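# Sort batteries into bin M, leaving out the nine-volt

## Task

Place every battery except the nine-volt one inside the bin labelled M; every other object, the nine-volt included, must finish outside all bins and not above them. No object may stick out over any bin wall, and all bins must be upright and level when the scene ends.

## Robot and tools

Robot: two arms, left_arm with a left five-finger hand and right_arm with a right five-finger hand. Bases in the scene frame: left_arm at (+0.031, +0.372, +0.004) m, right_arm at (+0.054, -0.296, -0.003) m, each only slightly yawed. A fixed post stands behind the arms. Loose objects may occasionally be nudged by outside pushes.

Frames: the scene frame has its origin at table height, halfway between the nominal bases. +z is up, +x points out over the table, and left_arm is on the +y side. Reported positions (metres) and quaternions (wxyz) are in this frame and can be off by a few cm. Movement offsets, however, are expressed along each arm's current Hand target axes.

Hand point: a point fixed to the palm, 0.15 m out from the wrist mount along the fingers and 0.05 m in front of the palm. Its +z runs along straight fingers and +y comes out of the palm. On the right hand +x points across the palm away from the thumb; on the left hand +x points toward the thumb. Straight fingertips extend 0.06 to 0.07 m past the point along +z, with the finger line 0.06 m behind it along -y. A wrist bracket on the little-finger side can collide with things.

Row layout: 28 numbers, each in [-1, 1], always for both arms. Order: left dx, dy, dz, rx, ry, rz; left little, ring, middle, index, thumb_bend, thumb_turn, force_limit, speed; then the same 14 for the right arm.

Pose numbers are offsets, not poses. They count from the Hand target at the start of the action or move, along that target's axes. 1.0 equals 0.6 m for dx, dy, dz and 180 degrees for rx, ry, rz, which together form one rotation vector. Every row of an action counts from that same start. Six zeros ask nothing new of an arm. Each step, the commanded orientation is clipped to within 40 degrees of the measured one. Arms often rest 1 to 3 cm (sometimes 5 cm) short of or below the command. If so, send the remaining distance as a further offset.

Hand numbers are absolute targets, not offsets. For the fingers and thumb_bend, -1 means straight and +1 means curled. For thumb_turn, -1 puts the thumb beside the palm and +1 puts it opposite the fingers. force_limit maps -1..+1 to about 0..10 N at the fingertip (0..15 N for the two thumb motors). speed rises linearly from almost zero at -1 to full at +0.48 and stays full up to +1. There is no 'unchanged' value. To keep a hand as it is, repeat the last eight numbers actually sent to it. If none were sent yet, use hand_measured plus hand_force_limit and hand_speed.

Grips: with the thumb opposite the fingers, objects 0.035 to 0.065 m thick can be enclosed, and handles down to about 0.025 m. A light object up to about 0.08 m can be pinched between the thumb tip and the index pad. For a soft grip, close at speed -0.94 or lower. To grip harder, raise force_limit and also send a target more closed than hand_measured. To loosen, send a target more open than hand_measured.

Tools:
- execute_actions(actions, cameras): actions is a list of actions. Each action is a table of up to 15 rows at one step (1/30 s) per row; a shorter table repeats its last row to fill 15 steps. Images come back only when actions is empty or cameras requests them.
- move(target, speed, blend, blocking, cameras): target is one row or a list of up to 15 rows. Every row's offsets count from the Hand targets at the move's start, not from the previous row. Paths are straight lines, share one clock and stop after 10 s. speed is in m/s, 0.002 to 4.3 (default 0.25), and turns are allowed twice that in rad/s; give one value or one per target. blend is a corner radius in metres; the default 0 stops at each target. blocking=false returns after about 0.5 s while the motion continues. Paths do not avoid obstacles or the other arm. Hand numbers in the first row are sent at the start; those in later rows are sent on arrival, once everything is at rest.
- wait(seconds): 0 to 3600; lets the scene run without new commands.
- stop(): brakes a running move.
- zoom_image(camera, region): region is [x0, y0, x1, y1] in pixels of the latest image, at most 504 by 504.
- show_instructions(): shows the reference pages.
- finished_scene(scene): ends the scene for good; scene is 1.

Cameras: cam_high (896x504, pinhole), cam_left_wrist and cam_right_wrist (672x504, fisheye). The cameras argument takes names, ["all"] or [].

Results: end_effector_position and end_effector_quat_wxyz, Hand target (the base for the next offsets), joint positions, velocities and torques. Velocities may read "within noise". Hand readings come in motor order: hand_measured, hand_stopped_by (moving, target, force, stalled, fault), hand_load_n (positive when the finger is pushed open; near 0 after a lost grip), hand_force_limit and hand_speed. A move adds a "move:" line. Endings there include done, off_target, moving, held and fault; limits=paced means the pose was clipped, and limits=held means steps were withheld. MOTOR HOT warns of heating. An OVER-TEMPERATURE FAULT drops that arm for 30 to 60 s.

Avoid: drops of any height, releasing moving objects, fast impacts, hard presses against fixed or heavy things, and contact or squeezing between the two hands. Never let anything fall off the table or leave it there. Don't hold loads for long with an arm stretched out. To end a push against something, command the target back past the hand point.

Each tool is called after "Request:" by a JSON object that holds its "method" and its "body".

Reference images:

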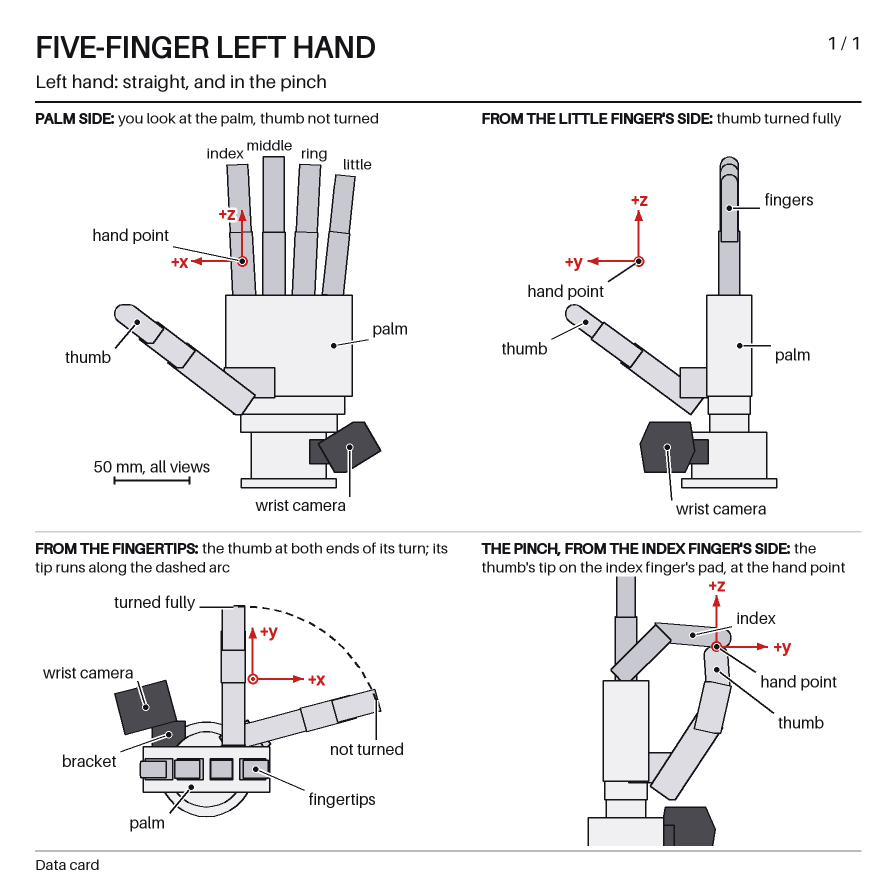

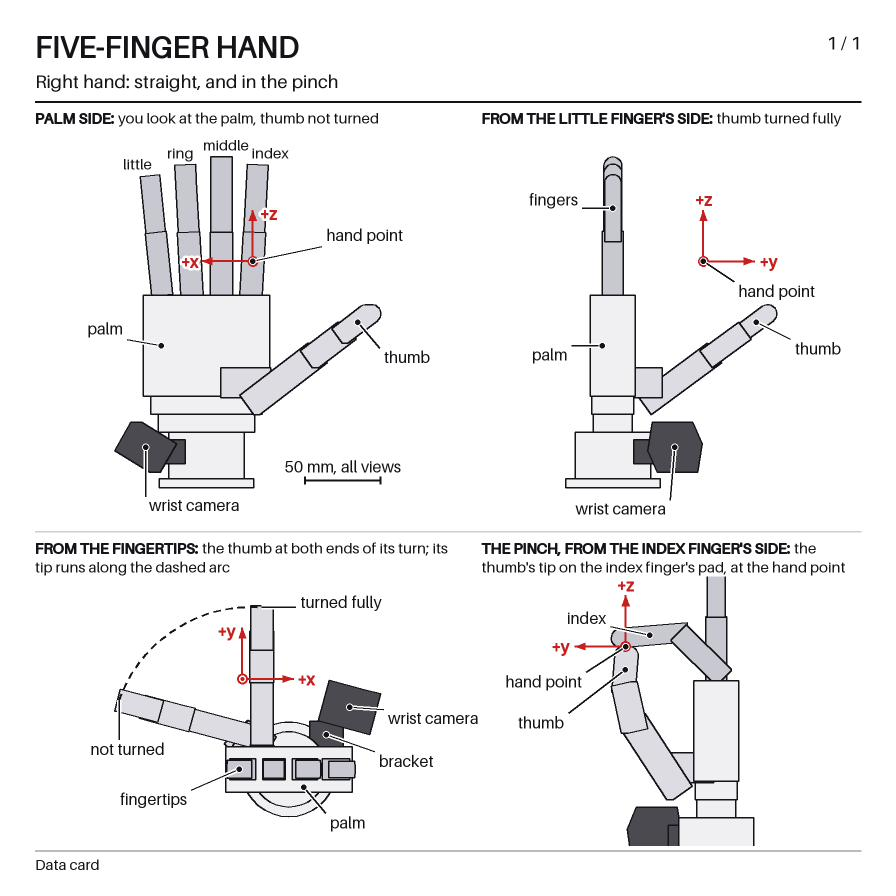

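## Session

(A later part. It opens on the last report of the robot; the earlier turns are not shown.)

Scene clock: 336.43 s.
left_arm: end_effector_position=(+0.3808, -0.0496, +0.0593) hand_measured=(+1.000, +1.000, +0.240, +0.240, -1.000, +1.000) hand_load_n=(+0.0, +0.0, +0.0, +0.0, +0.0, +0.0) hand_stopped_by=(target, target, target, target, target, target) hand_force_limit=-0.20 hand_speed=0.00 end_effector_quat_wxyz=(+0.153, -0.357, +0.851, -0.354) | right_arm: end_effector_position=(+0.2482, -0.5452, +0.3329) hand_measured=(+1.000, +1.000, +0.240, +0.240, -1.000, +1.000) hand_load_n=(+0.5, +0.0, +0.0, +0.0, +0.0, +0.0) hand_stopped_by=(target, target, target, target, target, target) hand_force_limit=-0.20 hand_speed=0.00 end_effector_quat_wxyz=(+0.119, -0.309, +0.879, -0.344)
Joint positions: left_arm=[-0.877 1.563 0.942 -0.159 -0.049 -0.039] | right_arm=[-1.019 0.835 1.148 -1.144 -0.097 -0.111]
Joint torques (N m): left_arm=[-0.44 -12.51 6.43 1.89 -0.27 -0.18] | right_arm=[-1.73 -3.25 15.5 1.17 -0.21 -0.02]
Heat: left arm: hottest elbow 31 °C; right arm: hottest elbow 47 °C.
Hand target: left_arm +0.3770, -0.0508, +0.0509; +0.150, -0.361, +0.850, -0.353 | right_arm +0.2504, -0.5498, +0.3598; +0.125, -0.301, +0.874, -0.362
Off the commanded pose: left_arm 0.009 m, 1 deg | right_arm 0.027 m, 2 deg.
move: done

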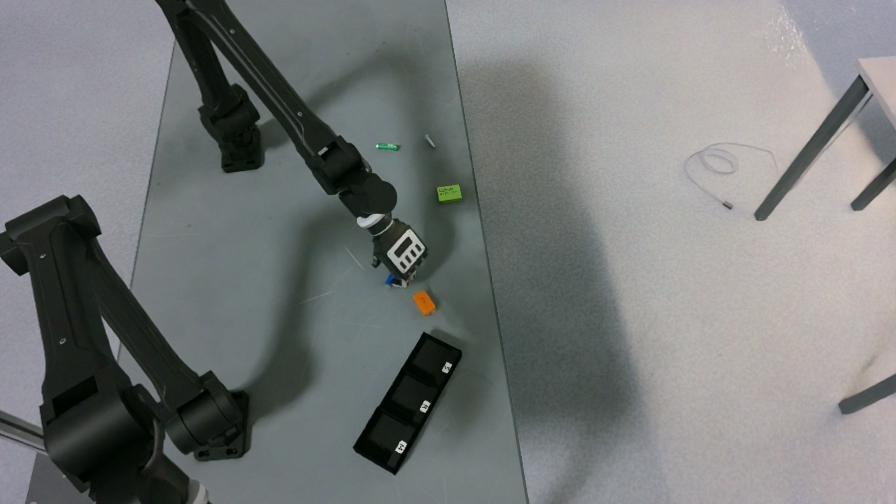

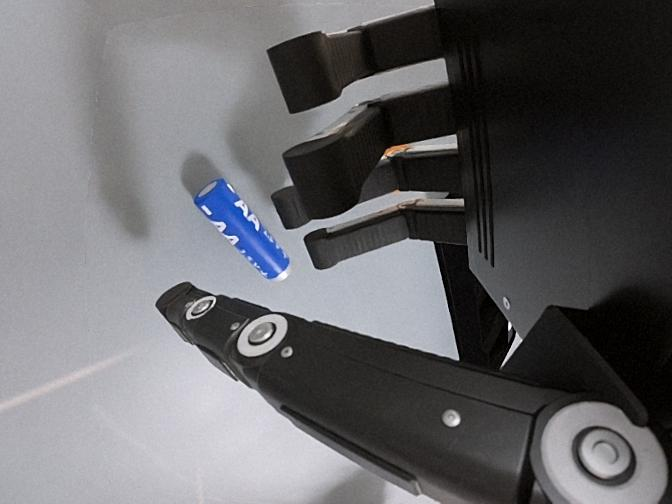

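Request:
{"method": "move", "body": {"target": [0,0.0247,0.0247,0,0,0,1,1,0.24,0.24,-1,1,-0.2,0,0,0,0,0,0,0,1,1,0.24,0.24,-1,1,-0.2,0], "speed": 0.05, "cameras": ["cam_high","cam_left_wrist"]}}

Request:
{"method": "zoom_image", "body": {"camera": "cam_left_wrist", "region": [140, 150, 480, 400]}}

Scene clock: 345.40 s.
left_arm: end_effector_position=(+0.3809, -0.0496, +0.0372) hand_measured=(+1.000, +1.000, +0.240, +0.240, -1.000, +1.000) hand_load_n=(+0.0, +0.0, +0.0, +0.0, +0.0, +0.0) hand_stopped_by=(target, target, target, target, target, target) hand_force_limit=-0.20 hand_speed=0.00 end_effector_quat_wxyz=(+0.152, -0.357, +0.851, -0.353) | right_arm: end_effector_position=(+0.2482, -0.5452, +0.3329) hand_measured=(+1.000, +1.000, +0.240, +0.240, -1.000, +1.000) hand_load_n=(+0.0, +0.0, +0.0, +0.0, +0.0, +0.5) hand_stopped_by=(target, target, target, target, target, target) hand_force_limit=-0.20 hand_speed=0.00 end_effector_quat_wxyz=(+0.119, -0.309, +0.879, -0.344)
Joint positions: left_arm=[-0.877 1.602 0.919 -0.099 -0.049 -0.039] | right_arm=[-1.019 0.835 1.148 -1.144 -0.097 -0.111]
Joint torques (N m): left_arm=[-0.56 -12.69 6.04 1.88 -0.25 -0.17] | right_arm=[-1.67 -3.31 15.5 1.18 -0.2 -0.01]
Heat: left arm: hottest shoulder 30 °C; right arm: hottest elbow 48 °C.
Hand target: left_arm +0.3769, -0.0507, +0.0297; +0.150, -0.361, +0.850, -0.352 | right_arm +0.2504, -0.5498, +0.3598; +0.125, -0.301, +0.874, -0.362
Off the commanded pose: left_arm 0.008 m, 1 deg | right_arm 0.027 m, 2 deg.
move: done

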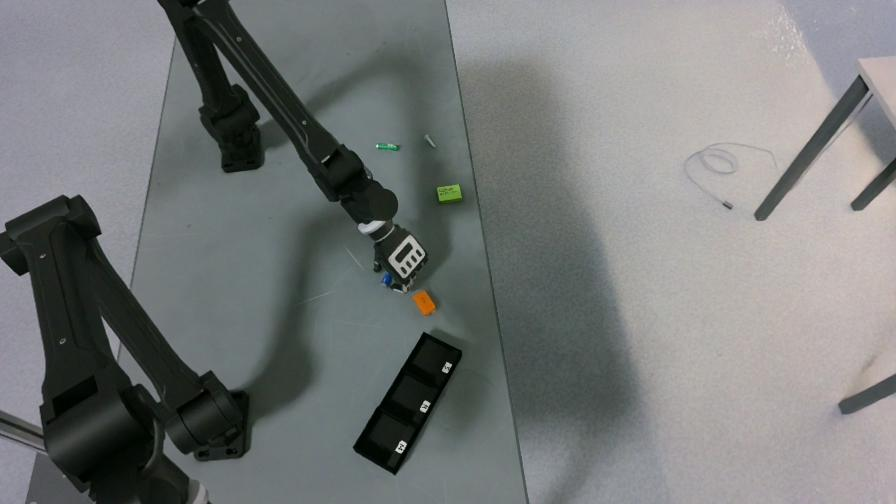

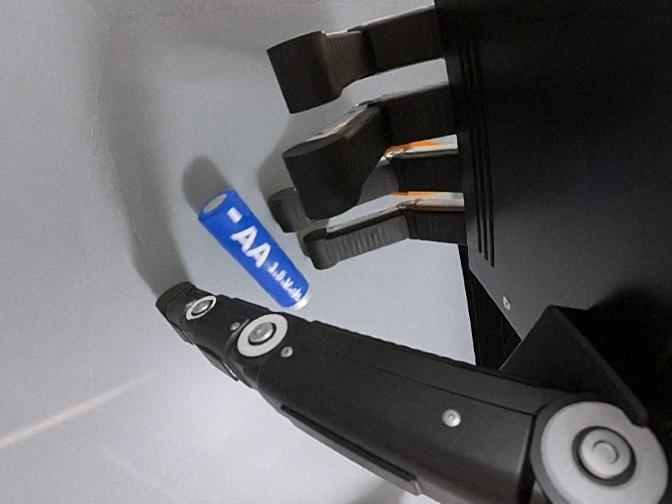

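Scaled by 1.482 from the camera's image (finer frame: 960x720).

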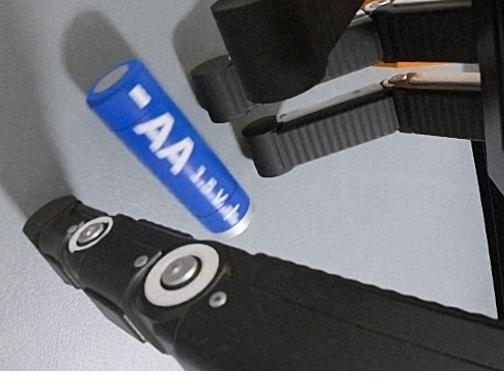

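Request:
{"method": "move", "body": {"target": [0,0,0,0,0,0,1,1,0.24,0.24,0.0,1,-0.4,-0.87,0,0,0,0,0,0,1,1,0.24,0.24,-1,1,-0.2,0], "cameras": ["cam_high","cam_left_wrist"]}}

Request:
{"method": "zoom_image", "body": {"camera": "cam_left_wrist", "region": [140, 150, 480, 400]}}

Scene clock: 356.63 s.
left_arm: end_effector_position=(+0.3809, -0.0496, +0.0372) hand_measured=(+1.000, +1.000, +0.240, +0.240, -0.556, +1.000) hand_load_n=(+0.0, +0.0, +0.0, +0.0, +4.5, -0.5) hand_stopped_by=(target, target, target, target, force, target) hand_force_limit=-0.40 hand_speed=-0.87 end_effector_quat_wxyz=(+0.152, -0.357, +0.851, -0.353) | right_arm: end_effector_position=(+0.2482, -0.5452, +0.3329) hand_measured=(+1.000, +1.000, +0.240, +0.240, -1.000, +1.000) hand_load_n=(+0.0, +0.0, +0.0, +0.5, +0.0, +0.0) hand_stopped_by=(target, target, target, target, target, target) hand_force_limit=-0.20 hand_speed=0.00 end_effector_quat_wxyz=(+0.119, -0.309, +0.879, -0.344)
Joint positions: left_arm=[-0.877 1.602 0.919 -0.099 -0.049 -0.039] | right_arm=[-1.019 0.835 1.148 -1.144 -0.097 -0.111]
Joint torques (N m): left_arm=[-0.32 -12.45 6.09 1.85 -0.25 -0.18] | right_arm=[-1.67 -3.19 15.51 1.18 -0.2 -0.01]
Heat: left arm: hottest shoulder 30 °C; right arm: hottest elbow 48 °C.
Hand target: left_arm +0.3769, -0.0507, +0.0297; +0.150, -0.361, +0.850, -0.352 | right_arm +0.2504, -0.5498, +0.3598; +0.125, -0.301, +0.874, -0.362
Off the commanded pose: left_arm 0.009 m, 1 deg | right_arm 0.027 m, 2 deg.
move: done

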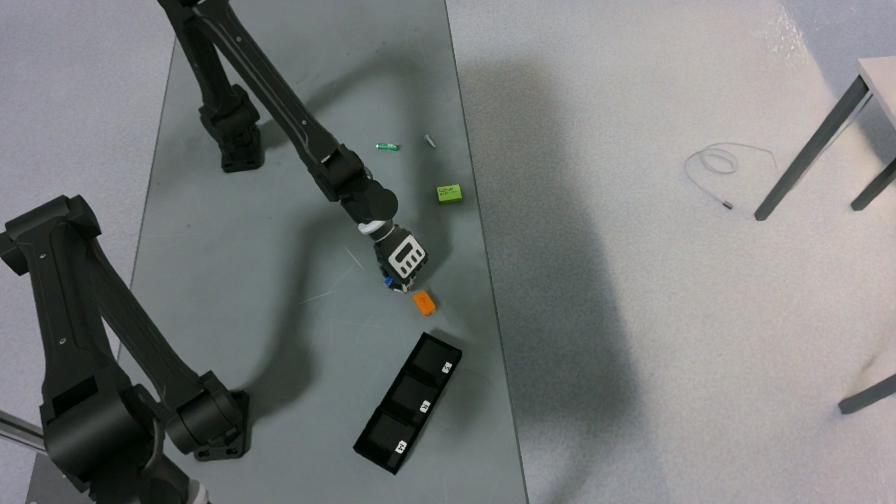

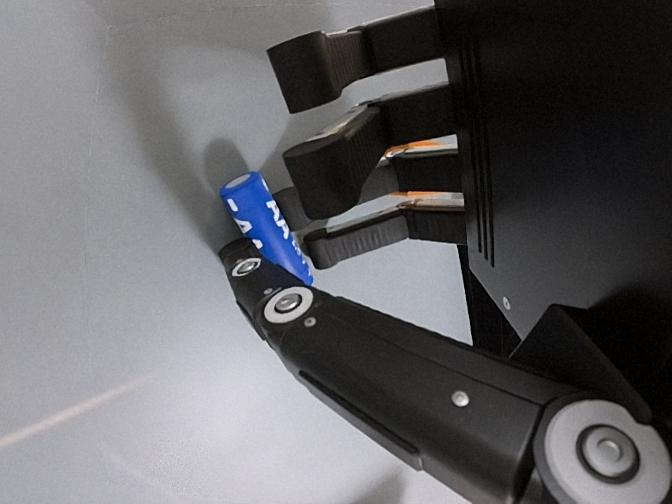

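Scaled by 1.482 from the camera's image (finer frame: 960x720).

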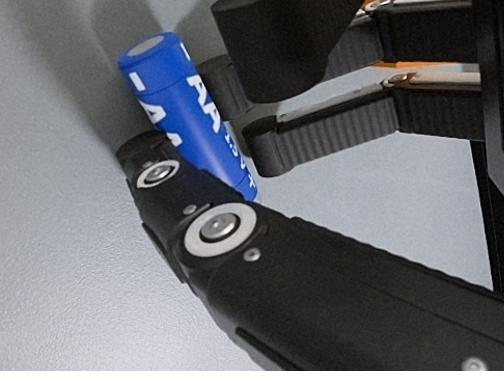

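Request:
{"method": "move", "body": {"target": [0,-0.118,-0.118,0,0,0,1,1,0.24,0.24,0.0,1,-0.4,-0.87,0,0,0,0,0,0,0,1,1,0.24,0.24,-1,1,-0.2,0], "speed": 0.08, "cameras": ["cam_high","cam_left_wrist"]}}


Request:
{"method": "move", "body": {"target": [0,-0.118,-0.118,0,0,0,1,1,0.24,0.24,0.0,1,-0.4,-0.87,0,0,0,0,0,0,1,1,0.24,0.24,-1,1,-0.2,0], "speed": 0.08, "cameras": ["cam_high", "cam_left_wrist"]}}

Scene clock: 367.13 s.
left_arm: end_effector_position=(+0.3669, -0.0343, +0.1050) hand_measured=(+1.000, +1.000, +0.240, +0.240, -0.554, +1.000) hand_load_n=(+0.0, +0.0, +0.0, +0.0, +0.0, +0.5) hand_stopped_by=(target, target, target, target, force, target) hand_force_limit=-0.40 hand_speed=-0.87 end_effector_quat_wxyz=(+0.145, -0.360, +0.859, -0.333) | right_arm: end_effector_position=(+0.2482, -0.5452, +0.3329) hand_measured=(+1.000, +1.000, +0.240, +0.240, -1.000, +1.000) hand_load_n=(+0.0, +0.0, +0.0, +0.0, +0.0, +0.0) hand_stopped_by=(target, target, target, target, target, target) hand_force_limit=-0.20 hand_speed=0.00 end_effector_quat_wxyz=(+0.119, -0.309, +0.879, -0.344)
Joint positions: left_arm=[-0.877 1.462 0.988 -0.356 -0.049 -0.039] | right_arm=[-1.019 0.835 1.148 -1.144 -0.097 -0.111]
Joint torques (N m): left_arm=[-0.62 -12.69 11.41 0.83 -0.24 -0.19] | right_arm=[-1.73 -3.25 15.51 1.2 -0.2 -0.02]
Heat: left arm: hottest shoulder 31 °C; right arm: hottest elbow 48 °C.
Hand target: left_arm +0.3769, -0.0508, +0.1301; +0.150, -0.361, +0.850, -0.353 | right_arm +0.2504, -0.5498, +0.3598; +0.125, -0.301, +0.874, -0.362
Off the commanded pose: left_arm 0.031 m, 3 deg | right_arm 0.027 m, 2 deg.
move: off_target (left_arm)

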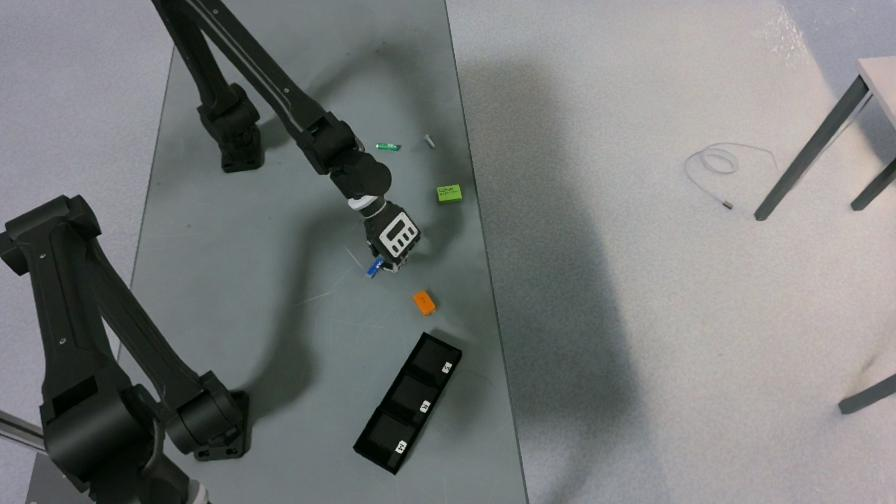

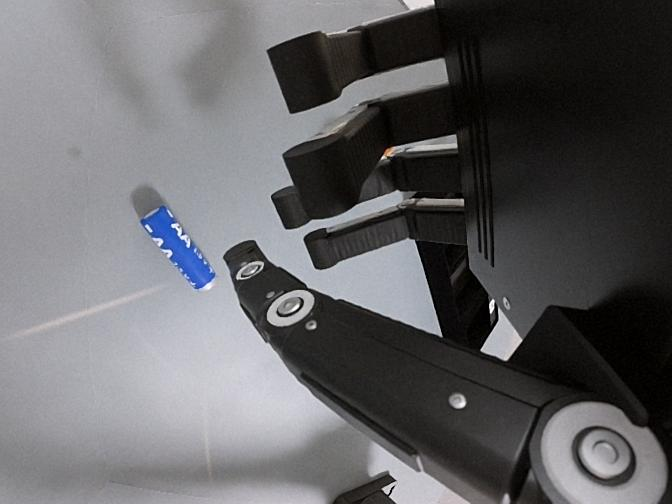

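Request:
{"method": "zoom_image", "body": {"camera": "cam_high", "region": [340, 210, 440, 310]}}

Scaled by 5.040 from the camera's image (finer frame: 1280x720).

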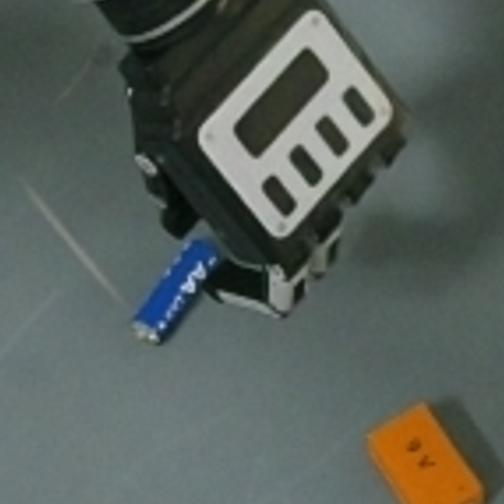

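Request:
{"method": "move", "body": {"target": [-0.0107,0.1215,0.0152,0,-0.0275,-0.0275,1,1,0.24,0.24,-1,1,-0.4,-0.2,0,0,0,0,0,0,1,1,0.24,0.24,-1,1,-0.2,0], "speed": 0.1, "cameras": ["cam_high", "cam_left_wrist"]}}

Request:
{"method": "zoom_image", "body": {"camera": "cam_high", "region": [340, 210, 440, 310]}}

Scene clock: 410.20 s.
left_arm: end_effector_position=(+0.3521, -0.0112, +0.0690) hand_measured=(+1.000, +1.000, +0.240, +0.240, -1.000, +1.000) hand_load_n=(+0.0, +0.5, +0.0, +0.0, +0.0, +0.0) hand_stopped_by=(target, target, target, target, target, target) hand_force_limit=-0.40 hand_speed=-0.20 end_effector_quat_wxyz=(+0.171, -0.411, +0.831, -0.334) | right_arm: end_effector_position=(+0.2482, -0.5452, +0.3329) hand_measured=(+1.000, +1.000, +0.240, +0.240, -1.000, +1.000) hand_load_n=(+0.0, +0.0, +0.0, +0.0, +0.0, +0.0) hand_stopped_by=(target, target, target, target, target, target) hand_force_limit=-0.20 hand_speed=0.00 end_effector_quat_wxyz=(+0.119, -0.309, +0.879, -0.344)
Joint positions: left_arm=[-0.896 1.432 0.838 -0.219 -0.15 -0.141] | right_arm=[-1.019 0.835 1.148 -1.144 -0.097 -0.111]
Joint torques (N m): left_arm=[-0.85 -12.1 6.58 1.72 -0.32 -0.2] | right_arm=[-1.79 -3.25 15.49 1.16 -0.2 -0.02]
Heat: left arm: hottest elbow 36 °C; right arm: hottest elbow 49 °C.
Hand target: left_arm +0.3491, -0.0149, +0.0722; +0.171, -0.412, +0.827, -0.343 | right_arm +0.2504, -0.5498, +0.3598; +0.125, -0.301, +0.874, -0.362
Off the commanded pose: left_arm 0.006 m, 1 deg | right_arm 0.027 m, 2 deg.
move: done

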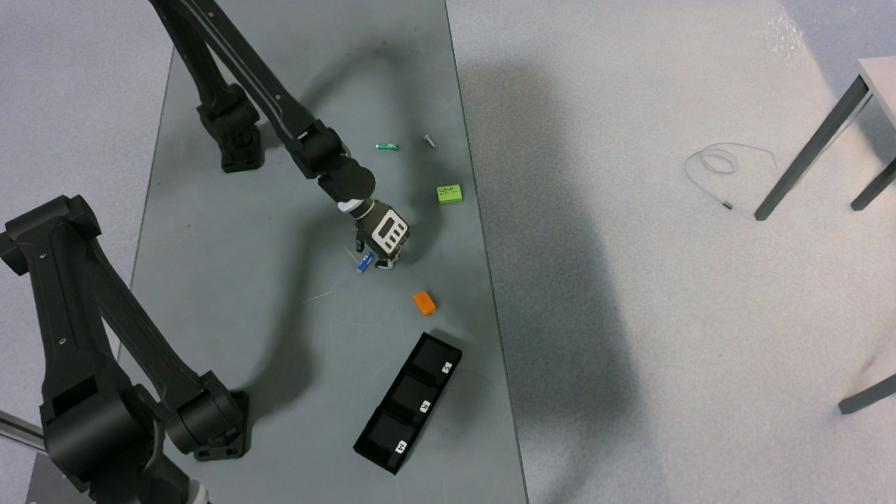

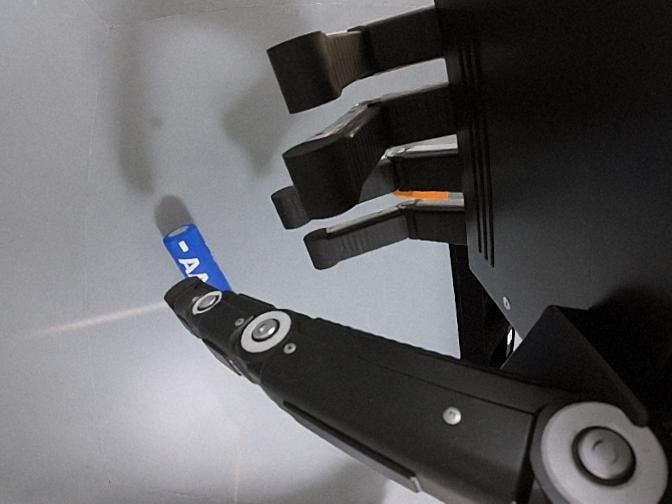

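Scaled by 5.040 from the camera's image (finer frame: 1280x720).

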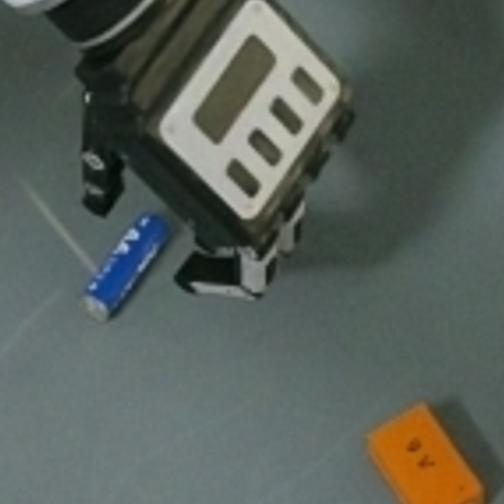

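Request:
{"method": "move", "body": {"target": [[0,0.0213,-0.0213,0,0,0,1,1,0.24,0.24,-1,1,-0.4,-0.2,0,0,0,0,0,0,1,1,0.24,0.24,-1,1,-0.2,0],[0,0.0508,0.0082,0,0,0,1,1,0.24,0.24,-1,1,-0.4,-0.2,0,0,0,0,0,0,1,1,0.24,0.24,-1,1,-0.2,0]], "speed": 0.08, "cameras": ["cam_high", "cam_left_wrist"]}}

Request:
{"method": "zoom_image", "body": {"camera": "cam_high", "region": [320, 210, 420, 310]}}

Request:
{"method": "zoom_image", "body": {"camera": "cam_left_wrist", "region": [140, 150, 480, 400]}}

Scene clock: 423.27 s.
left_arm: end_effector_position=(+0.3383, -0.0016, +0.0518) hand_measured=(+1.000, +1.000, +0.240, +0.240, -1.000, +1.000) hand_load_n=(+0.0, +0.0, +0.0, +0.0, +0.0, +0.0) hand_stopped_by=(target, target, target, target, target, target) hand_force_limit=-0.40 hand_speed=-0.20 end_effector_quat_wxyz=(+0.173, -0.410, +0.828, -0.341) | right_arm: end_effector_position=(+0.2482, -0.5452, +0.3329) hand_measured=(+1.000, +1.000, +0.240, +0.240, -1.000, +1.000) hand_load_n=(+0.0, +0.0, +0.5, +0.0, +0.0, +0.0) hand_stopped_by=(target, target, target, target, target, target) hand_force_limit=-0.20 hand_speed=0.00 end_effector_quat_wxyz=(+0.119, -0.309, +0.879, -0.344)
Joint positions: left_arm=[-0.907 1.417 0.759 -0.14 -0.157 -0.149] | right_arm=[-1.019 0.835 1.148 -1.144 -0.097 -0.111]
Joint torques (N m): left_arm=[-0.56 -9.82 6.31 1.81 -0.32 -0.17] | right_arm=[-1.79 -3.25 15.5 1.18 -0.21 -0.02]
Heat: left arm: hottest elbow 34 °C; right arm: hottest elbow 49 °C.
Hand target: left_arm +0.3345, -0.0040, +0.0470; +0.171, -0.412, +0.827, -0.343 | right_arm +0.2504, -0.5498, +0.3598; +0.125, -0.301, +0.874, -0.362
Off the commanded pose: left_arm 0.006 m, 0 deg | right_arm 0.027 m, 2 deg.
move: done

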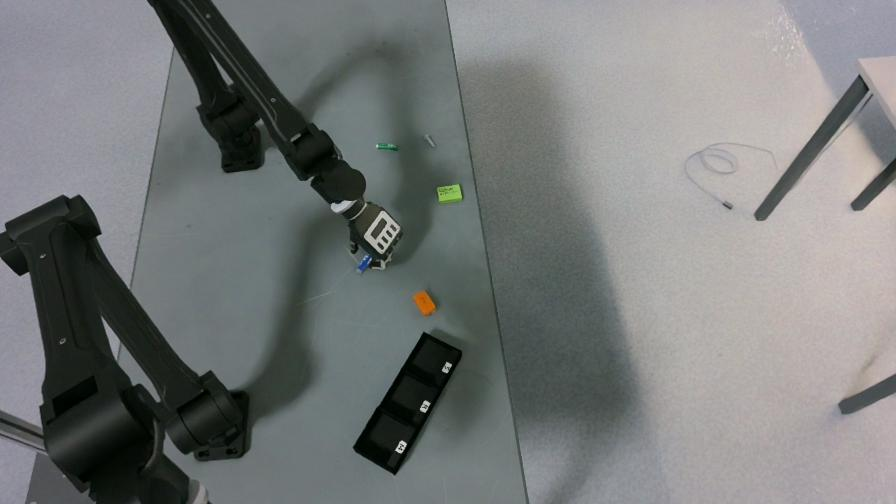

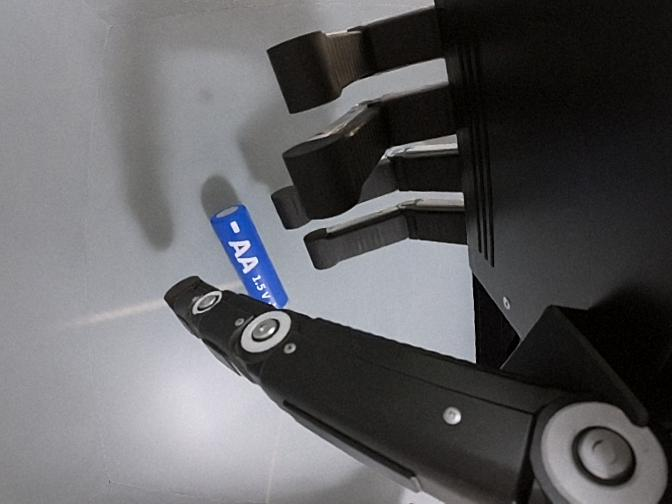

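Scaled by 5.040 from the camera's image (finer frame: 1280x720).

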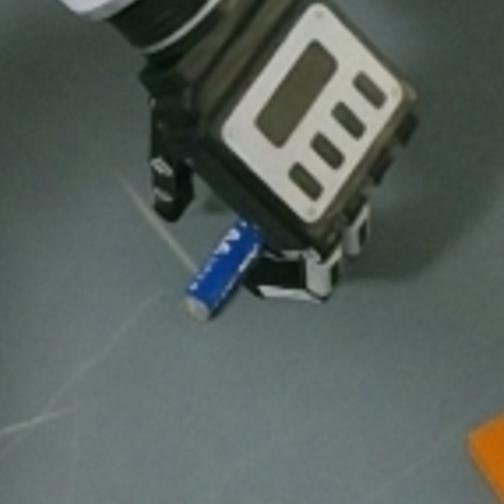

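Scaled by 1.482 from the camera's image (finer frame: 960x720).

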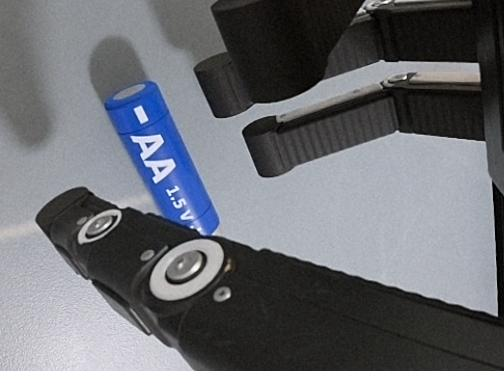

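Request:
{"method": "move", "body": {"target": [0,0.0295,0.0295,0,0,0,1,1,0.24,0.24,-1,1,-0.4,-0.2,0,0,0,0,0,0,1,1,0.24,0.24,-1,1,-0.2,0], "speed": 0.04, "cameras": ["cam_high", "cam_left_wrist"]}}

Request:
{"method": "zoom_image", "body": {"camera": "cam_left_wrist", "region": [140, 150, 480, 400]}}

Scene clock: 433.23 s.
left_arm: end_effector_position=(+0.3406, -0.0042, +0.0344) hand_measured=(+1.000, +1.000, +0.240, +0.240, -1.000, +1.000) hand_load_n=(+0.0, +0.0, -3.0, +0.0, +0.0, +0.0) hand_stopped_by=(target, target, target, target, target, target) hand_force_limit=-0.40 hand_speed=-0.20 end_effector_quat_wxyz=(+0.175, -0.409, +0.825, -0.348) | right_arm: end_effector_position=(+0.2482, -0.5452, +0.3329) hand_measured=(+1.000, +1.000, +0.240, +0.240, -1.000, +1.000) hand_load_n=(+0.0, +0.5, +0.0, +0.0, +0.0, +0.0) hand_stopped_by=(target, target, target, target, target, target) hand_force_limit=-0.20 hand_speed=0.00 end_effector_quat_wxyz=(+0.119, -0.309, +0.879, -0.344)
Joint positions: left_arm=[-0.907 1.458 0.734 -0.059 -0.158 -0.149] | right_arm=[-1.019 0.835 1.148 -1.144 -0.097 -0.111]
Joint torques (N m): left_arm=[-0.44 -9 5.74 1.87 -0.3 -0.18] | right_arm=[-1.85 -3.25 15.5 1.21 -0.2 -0.01]
Heat: left arm: hottest elbow 33 °C; right arm: hottest elbow 50 °C.
Hand target: left_arm +0.3346, -0.0040, +0.0219; +0.171, -0.412, +0.827, -0.343 | right_arm +0.2504, -0.5498, +0.3598; +0.125, -0.301, +0.874, -0.362
Off the commanded pose: left_arm 0.014 m, 1 deg | right_arm 0.027 m, 2 deg.
move: off_target (left_arm)

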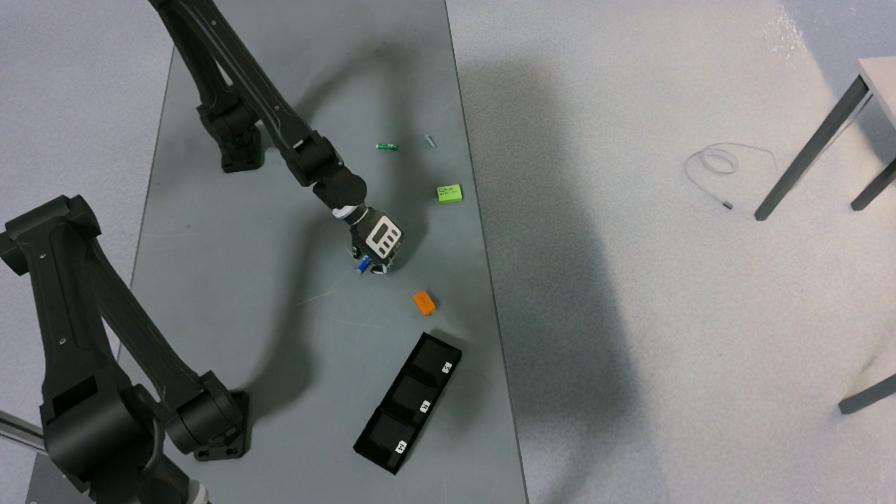

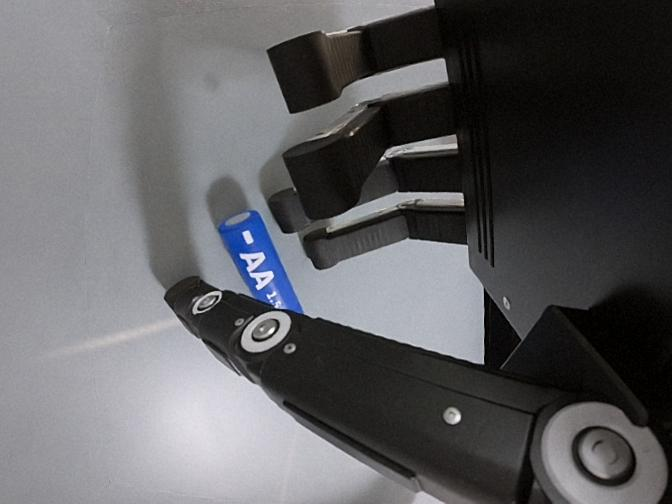

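Scaled by 1.482 from the camera's image (finer frame: 960x720).

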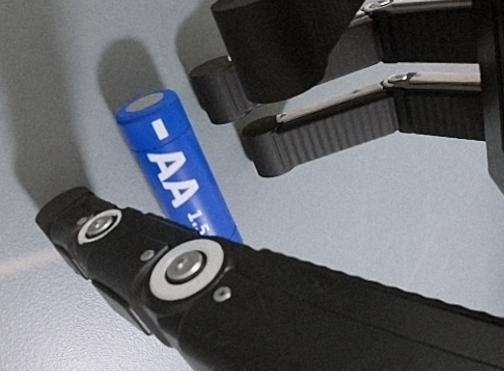

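Request:
{"method": "move", "body": {"target": [[0,-0.0047,-0.0047,0,0,0,1,1,0.24,0.18,-1,1,-0.4,-0.6,0,0,0,0,0,0,1,1,0.24,0.24,-1,1,-0.2,0],[0,-0.0047,-0.0047,0,0,0,1,1,0.24,0.18,0.0,1,-0.3,-0.87,0,0,0,0,0,0,1,1,0.24,0.24,-1,1,-0.2,0]], "speed": 0.04, "cameras": ["cam_high", "cam_left_wrist"]}}

Request:
{"method": "zoom_image", "body": {"camera": "cam_left_wrist", "region": [140, 150, 480, 400]}}

Scene clock: 468.70 s.
left_arm: end_effector_position=(+0.3406, -0.0042, +0.0344) hand_measured=(+1.000, +1.000, +0.240, +0.180, -0.556, +1.000) hand_load_n=(+0.5, +0.0, +0.0, -2.5, +5.0, +1.5) hand_stopped_by=(target, target, target, target, force, target) hand_force_limit=-0.30 hand_speed=-0.87 end_effector_quat_wxyz=(+0.175, -0.410, +0.825, -0.348) | right_arm: end_effector_position=(+0.2482, -0.5452, +0.3329) hand_measured=(+1.000, +1.000, +0.240, +0.240, -1.000, +1.000) hand_load_n=(+0.0, +0.0, +0.0, +0.0, +0.0, +0.0) hand_stopped_by=(target, target, target, target, target, target) hand_force_limit=-0.20 hand_speed=0.00 end_effector_quat_wxyz=(+0.119, -0.309, +0.879, -0.344)
Joint positions: left_arm=[-0.907 1.458 0.734 -0.059 -0.158 -0.151] | right_arm=[-1.019 0.835 1.148 -1.144 -0.097 -0.111]
Joint torques (N m): left_arm=[-0.85 -9.58 5.98 1.39 -0.32 -0.17] | right_arm=[-1.73 -3.31 15.5 1.17 -0.2 -0.01]
Heat: left arm: hottest shoulder 30 °C; right arm: hottest elbow 51 °C.
Hand target: left_arm +0.3346, -0.0040, +0.0259; +0.171, -0.412, +0.827, -0.343 | right_arm +0.2504, -0.5498, +0.3598; +0.125, -0.301, +0.874, -0.362
Off the commanded pose: left_arm 0.010 m, 1 deg | right_arm 0.027 m, 2 deg.
move: done

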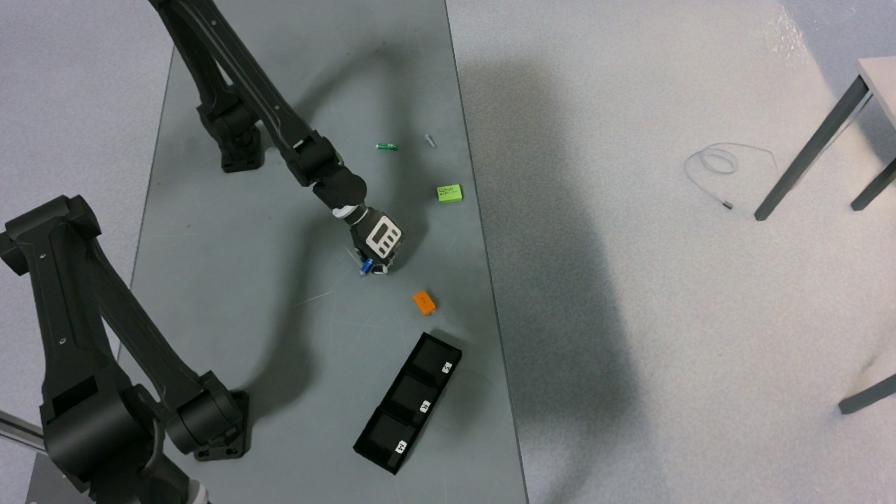

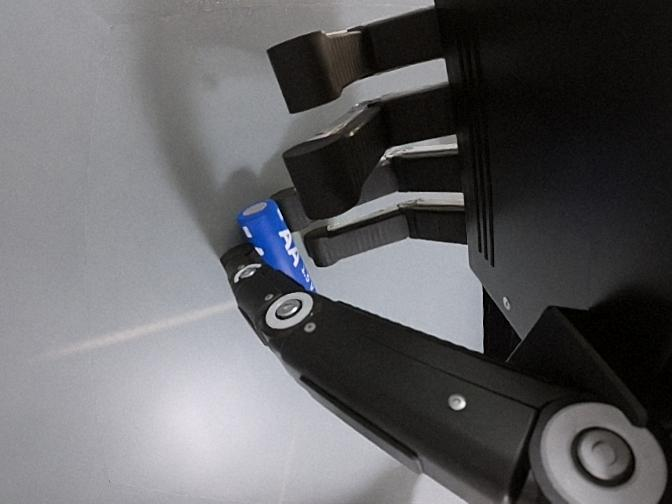

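Scaled by 1.482 from the camera's image (finer frame: 960x720).

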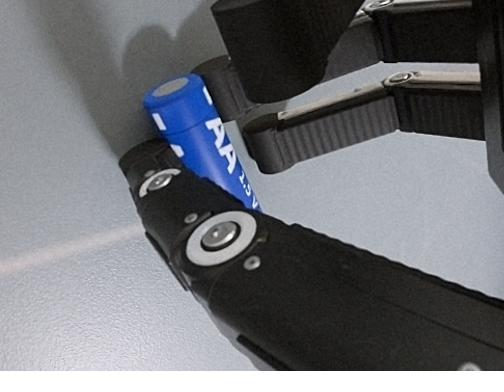

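Request:
{"method": "move", "body": {"target": [[0,-0.0047,-0.0047,0,0,0,1,1,0.6,0.6,0.0,1,-0.4,-0.87,0,0,0,0,0,0,1,1,0.24,0.24,-1,1,-0.2,0],[0,-0.0094,-0.0094,0,0,0,1,1,0.6,0.6,0.1,1,-0.1,-0.87,0,0,0,0,0,0,1,1,0.24,0.24,-1,1,-0.2,0]], "speed": 0.02, "cameras": ["cam_high", "cam_left_wrist"]}}

Request:
{"method": "zoom_image", "body": {"camera": "cam_left_wrist", "region": [140, 150, 480, 400]}}

Scene clock: 483.00 s.
left_arm: end_effector_position=(+0.3399, -0.0035, +0.0348) hand_measured=(+1.000, +1.000, +0.286, +0.600, -0.540, +1.000) hand_load_n=(+0.0, +0.0, +5.0, +0.5, +7.0, +2.0) hand_stopped_by=(target, target, force, target, force, target) hand_force_limit=-0.10 hand_speed=-0.87 end_effector_quat_wxyz=(+0.175, -0.410, +0.825, -0.347) | right_arm: end_effector_position=(+0.2482, -0.5452, +0.3329) hand_measured=(+1.000, +1.000, +0.240, +0.240, -1.000, +1.000) hand_load_n=(+0.5, +0.0, +0.0, +0.0, +0.0, +0.0) hand_stopped_by=(target, target, target, target, target, target) hand_force_limit=-0.20 hand_speed=0.00 end_effector_quat_wxyz=(+0.119, -0.309, +0.879, -0.344)
Joint positions: left_arm=[-0.907 1.455 0.734 -0.064 -0.158 -0.151] | right_arm=[-1.019 0.835 1.148 -1.144 -0.097 -0.111]
Joint torques (N m): left_arm=[-0.91 -11.05 6.61 0.62 -0.31 -0.15] | right_arm=[-1.73 -3.19 15.51 1.18 -0.2 -0.01]
Heat: left arm: hottest shoulder 30 °C; right arm: hottest elbow 51 °C.
Hand target: left_arm +0.3346, -0.0040, +0.0338; +0.171, -0.412, +0.827, -0.343 | right_arm +0.2504, -0.5498, +0.3598; +0.125, -0.301, +0.874, -0.362
Off the commanded pose: left_arm 0.005 m, 1 deg | right_arm 0.027 m, 2 deg.
move: done

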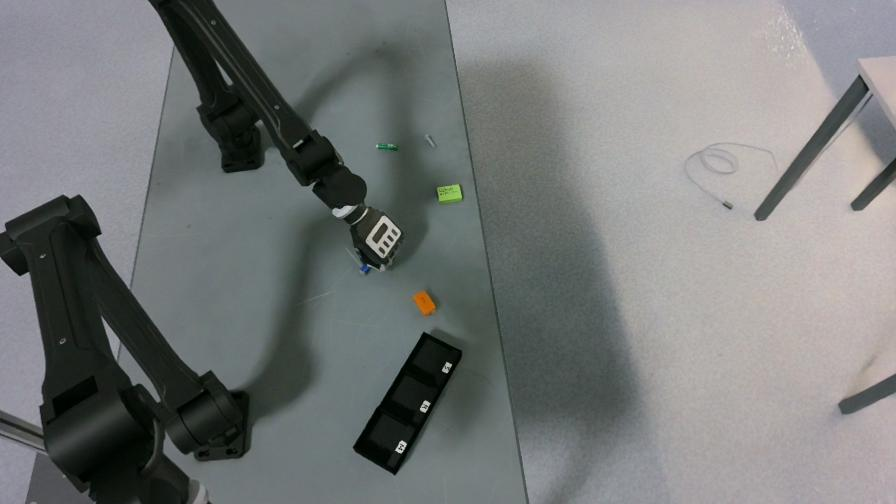

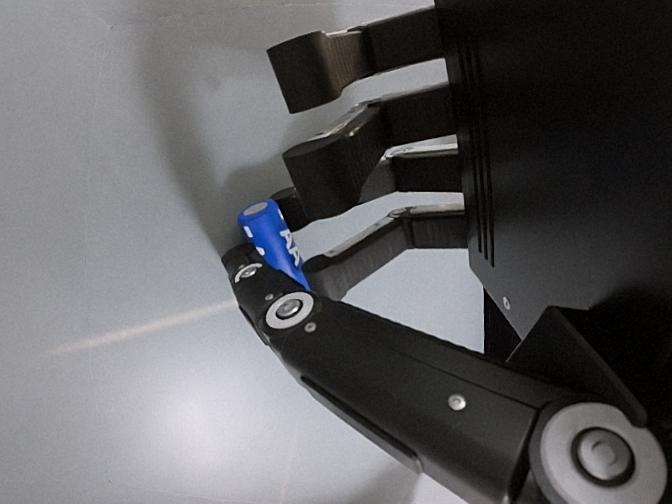

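Scaled by 1.482 from the camera's image (finer frame: 960x720).

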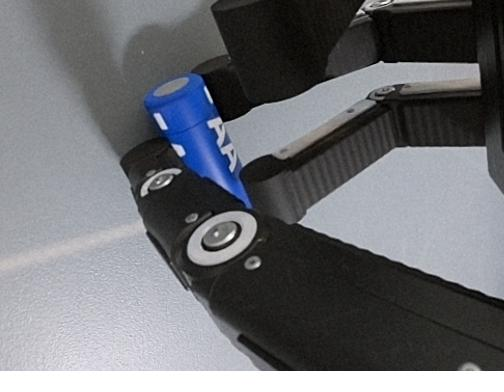

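Request:
{"method": "move", "body": {"target": [0,-0.0236,-0.0236,0,0,0,1,1,0.6,0.3,0.1,1,-0.1,-0.87,0,0,0,0,0,0,1,1,0.24,0.24,-1,1,-0.2,0], "speed": 0.03, "cameras": ["cam_high", "cam_left_wrist"]}}

Request:
{"method": "zoom_image", "body": {"camera": "cam_left_wrist", "region": [140, 150, 480, 400]}}

Scene clock: 507.03 s.
left_arm: end_effector_position=(+0.3313, +0.0066, +0.0402) hand_measured=(+1.000, +1.000, +0.286, +0.300, -0.540, +1.000) hand_load_n=(+0.0, +0.0, +5.5, +0.0, +6.5, +2.0) hand_stopped_by=(target, target, force, target, force, target) hand_force_limit=-0.10 hand_speed=-0.87 end_effector_quat_wxyz=(+0.170, -0.412, +0.832, -0.331) | right_arm: end_effector_position=(+0.2482, -0.5452, +0.3329) hand_measured=(+1.000, +1.000, +0.240, +0.240, -1.000, +1.000) hand_load_n=(+0.0, +0.0, +0.0, +0.0, +0.0, +0.0) hand_stopped_by=(target, target, target, target, target, target) hand_force_limit=-0.20 hand_speed=0.00 end_effector_quat_wxyz=(+0.119, -0.309, +0.879, -0.344)
Joint positions: left_arm=[-0.907 1.42 0.734 -0.136 -0.158 -0.152] | right_arm=[-1.019 0.835 1.148 -1.144 -0.097 -0.111]
Joint torques (N m): left_arm=[-0.79 -11.05 8.54 0.87 -0.29 -0.18] | right_arm=[-1.85 -3.31 15.49 1.17 -0.2 -0.01]
Heat: left arm: hottest shoulder 30 °C; right arm: hottest elbow 51 °C.
Hand target: left_arm +0.3346, -0.0040, +0.0539; +0.171, -0.412, +0.827, -0.343 | right_arm +0.2504, -0.5498, +0.3598; +0.125, -0.301, +0.874, -0.362
Off the commanded pose: left_arm 0.018 m, 1 deg | right_arm 0.027 m, 2 deg.
move: off_target (left_arm)

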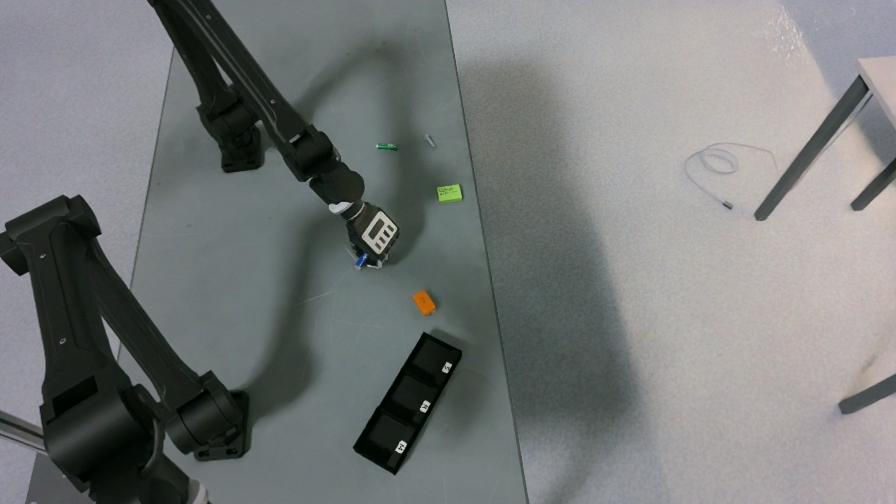

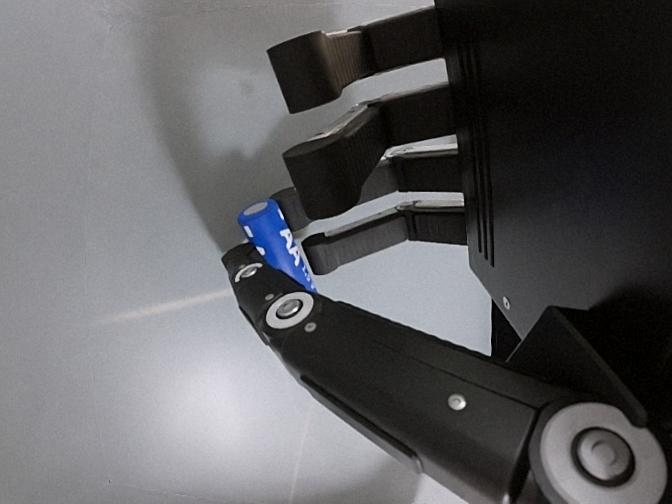

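Scaled by 1.482 from the camera's image (finer frame: 960x720).

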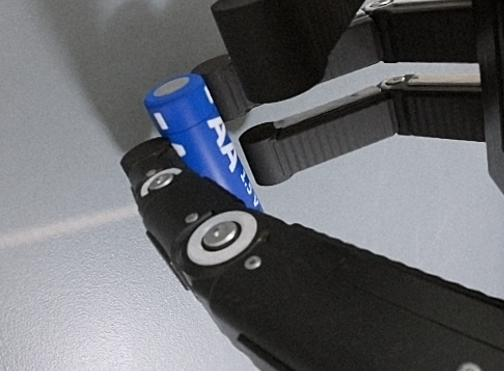

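Request:
{"method": "move", "body": {"target": [0,-0.0708,-0.0708,0,0,0,1,1,0.6,0.3,0.1,1,-0.1,-0.87,0,0,0,0,0,0,1,1,0.24,0.24,-1,1,-0.2,0], "speed": 0.05, "cameras": ["cam_high", "cam_left_wrist"]}}

Scene clock: 519.07 s.
left_arm: end_effector_position=(+0.3241, +0.0150, +0.0869) hand_measured=(+1.000, +1.000, +0.286, +0.300, -0.540, +1.000) hand_load_n=(+0.0, +0.0, +5.5, +0.0, +6.5, +2.0) hand_stopped_by=(target, target, force, target, force, target) hand_force_limit=-0.10 hand_speed=-0.87 end_effector_quat_wxyz=(+0.167, -0.413, +0.836, -0.319) | right_arm: end_effector_position=(+0.2482, -0.5452, +0.3329) hand_measured=(+1.000, +1.000, +0.240, +0.240, -1.000, +1.000) hand_load_n=(+0.5, +0.0, +0.0, +0.0, +0.0, +0.5) hand_stopped_by=(target, target, target, target, target, target) hand_force_limit=-0.20 hand_speed=0.00 end_effector_quat_wxyz=(+0.119, -0.309, +0.879, -0.344)
Joint positions: left_arm=[-0.907 1.315 0.793 -0.326 -0.158 -0.152] | right_arm=[-1.019 0.835 1.148 -1.144 -0.097 -0.111]
Joint torques (N m): left_arm=[-0.5 -9.99 11.43 0.69 -0.26 -0.16] | right_arm=[-1.73 -3.31 15.51 1.17 -0.2 -0.02]
Heat: left arm: hottest shoulder 30 °C; right arm: hottest elbow 52 °C.
Hand target: left_arm +0.3345, -0.0039, +0.1138; +0.171, -0.412, +0.827, -0.343 | right_arm +0.2504, -0.5498, +0.3598; +0.125, -0.301, +0.874, -0.362
Off the commanded pose: left_arm 0.035 m, 3 deg | right_arm 0.027 m, 2 deg.
move: off_target (left_arm)

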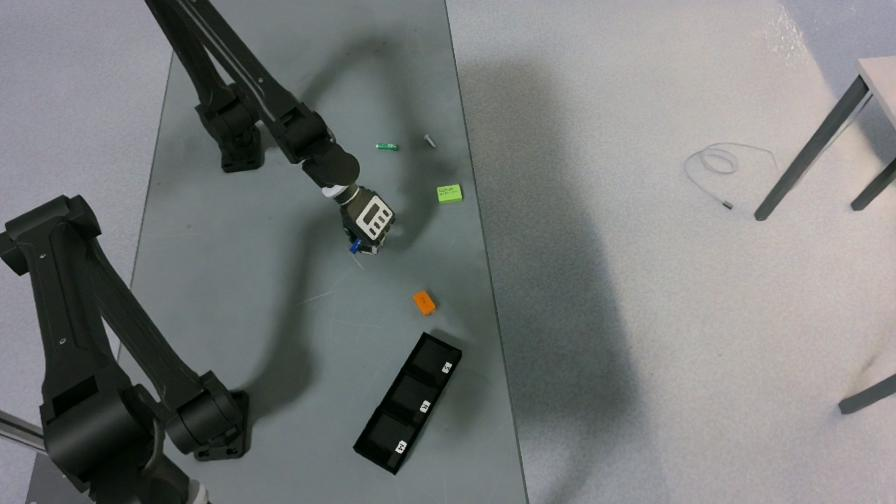

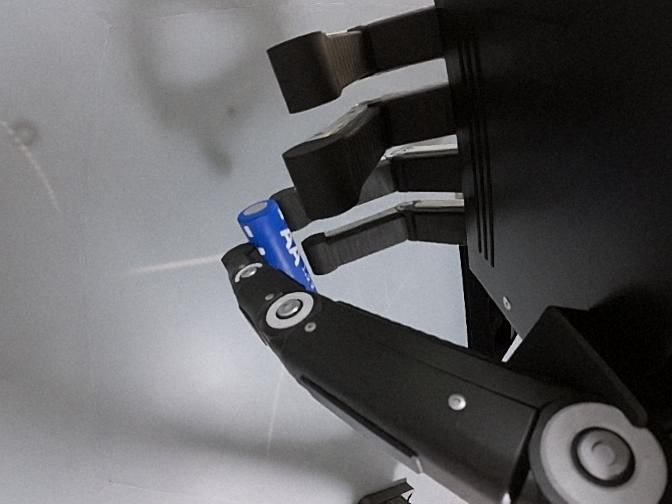

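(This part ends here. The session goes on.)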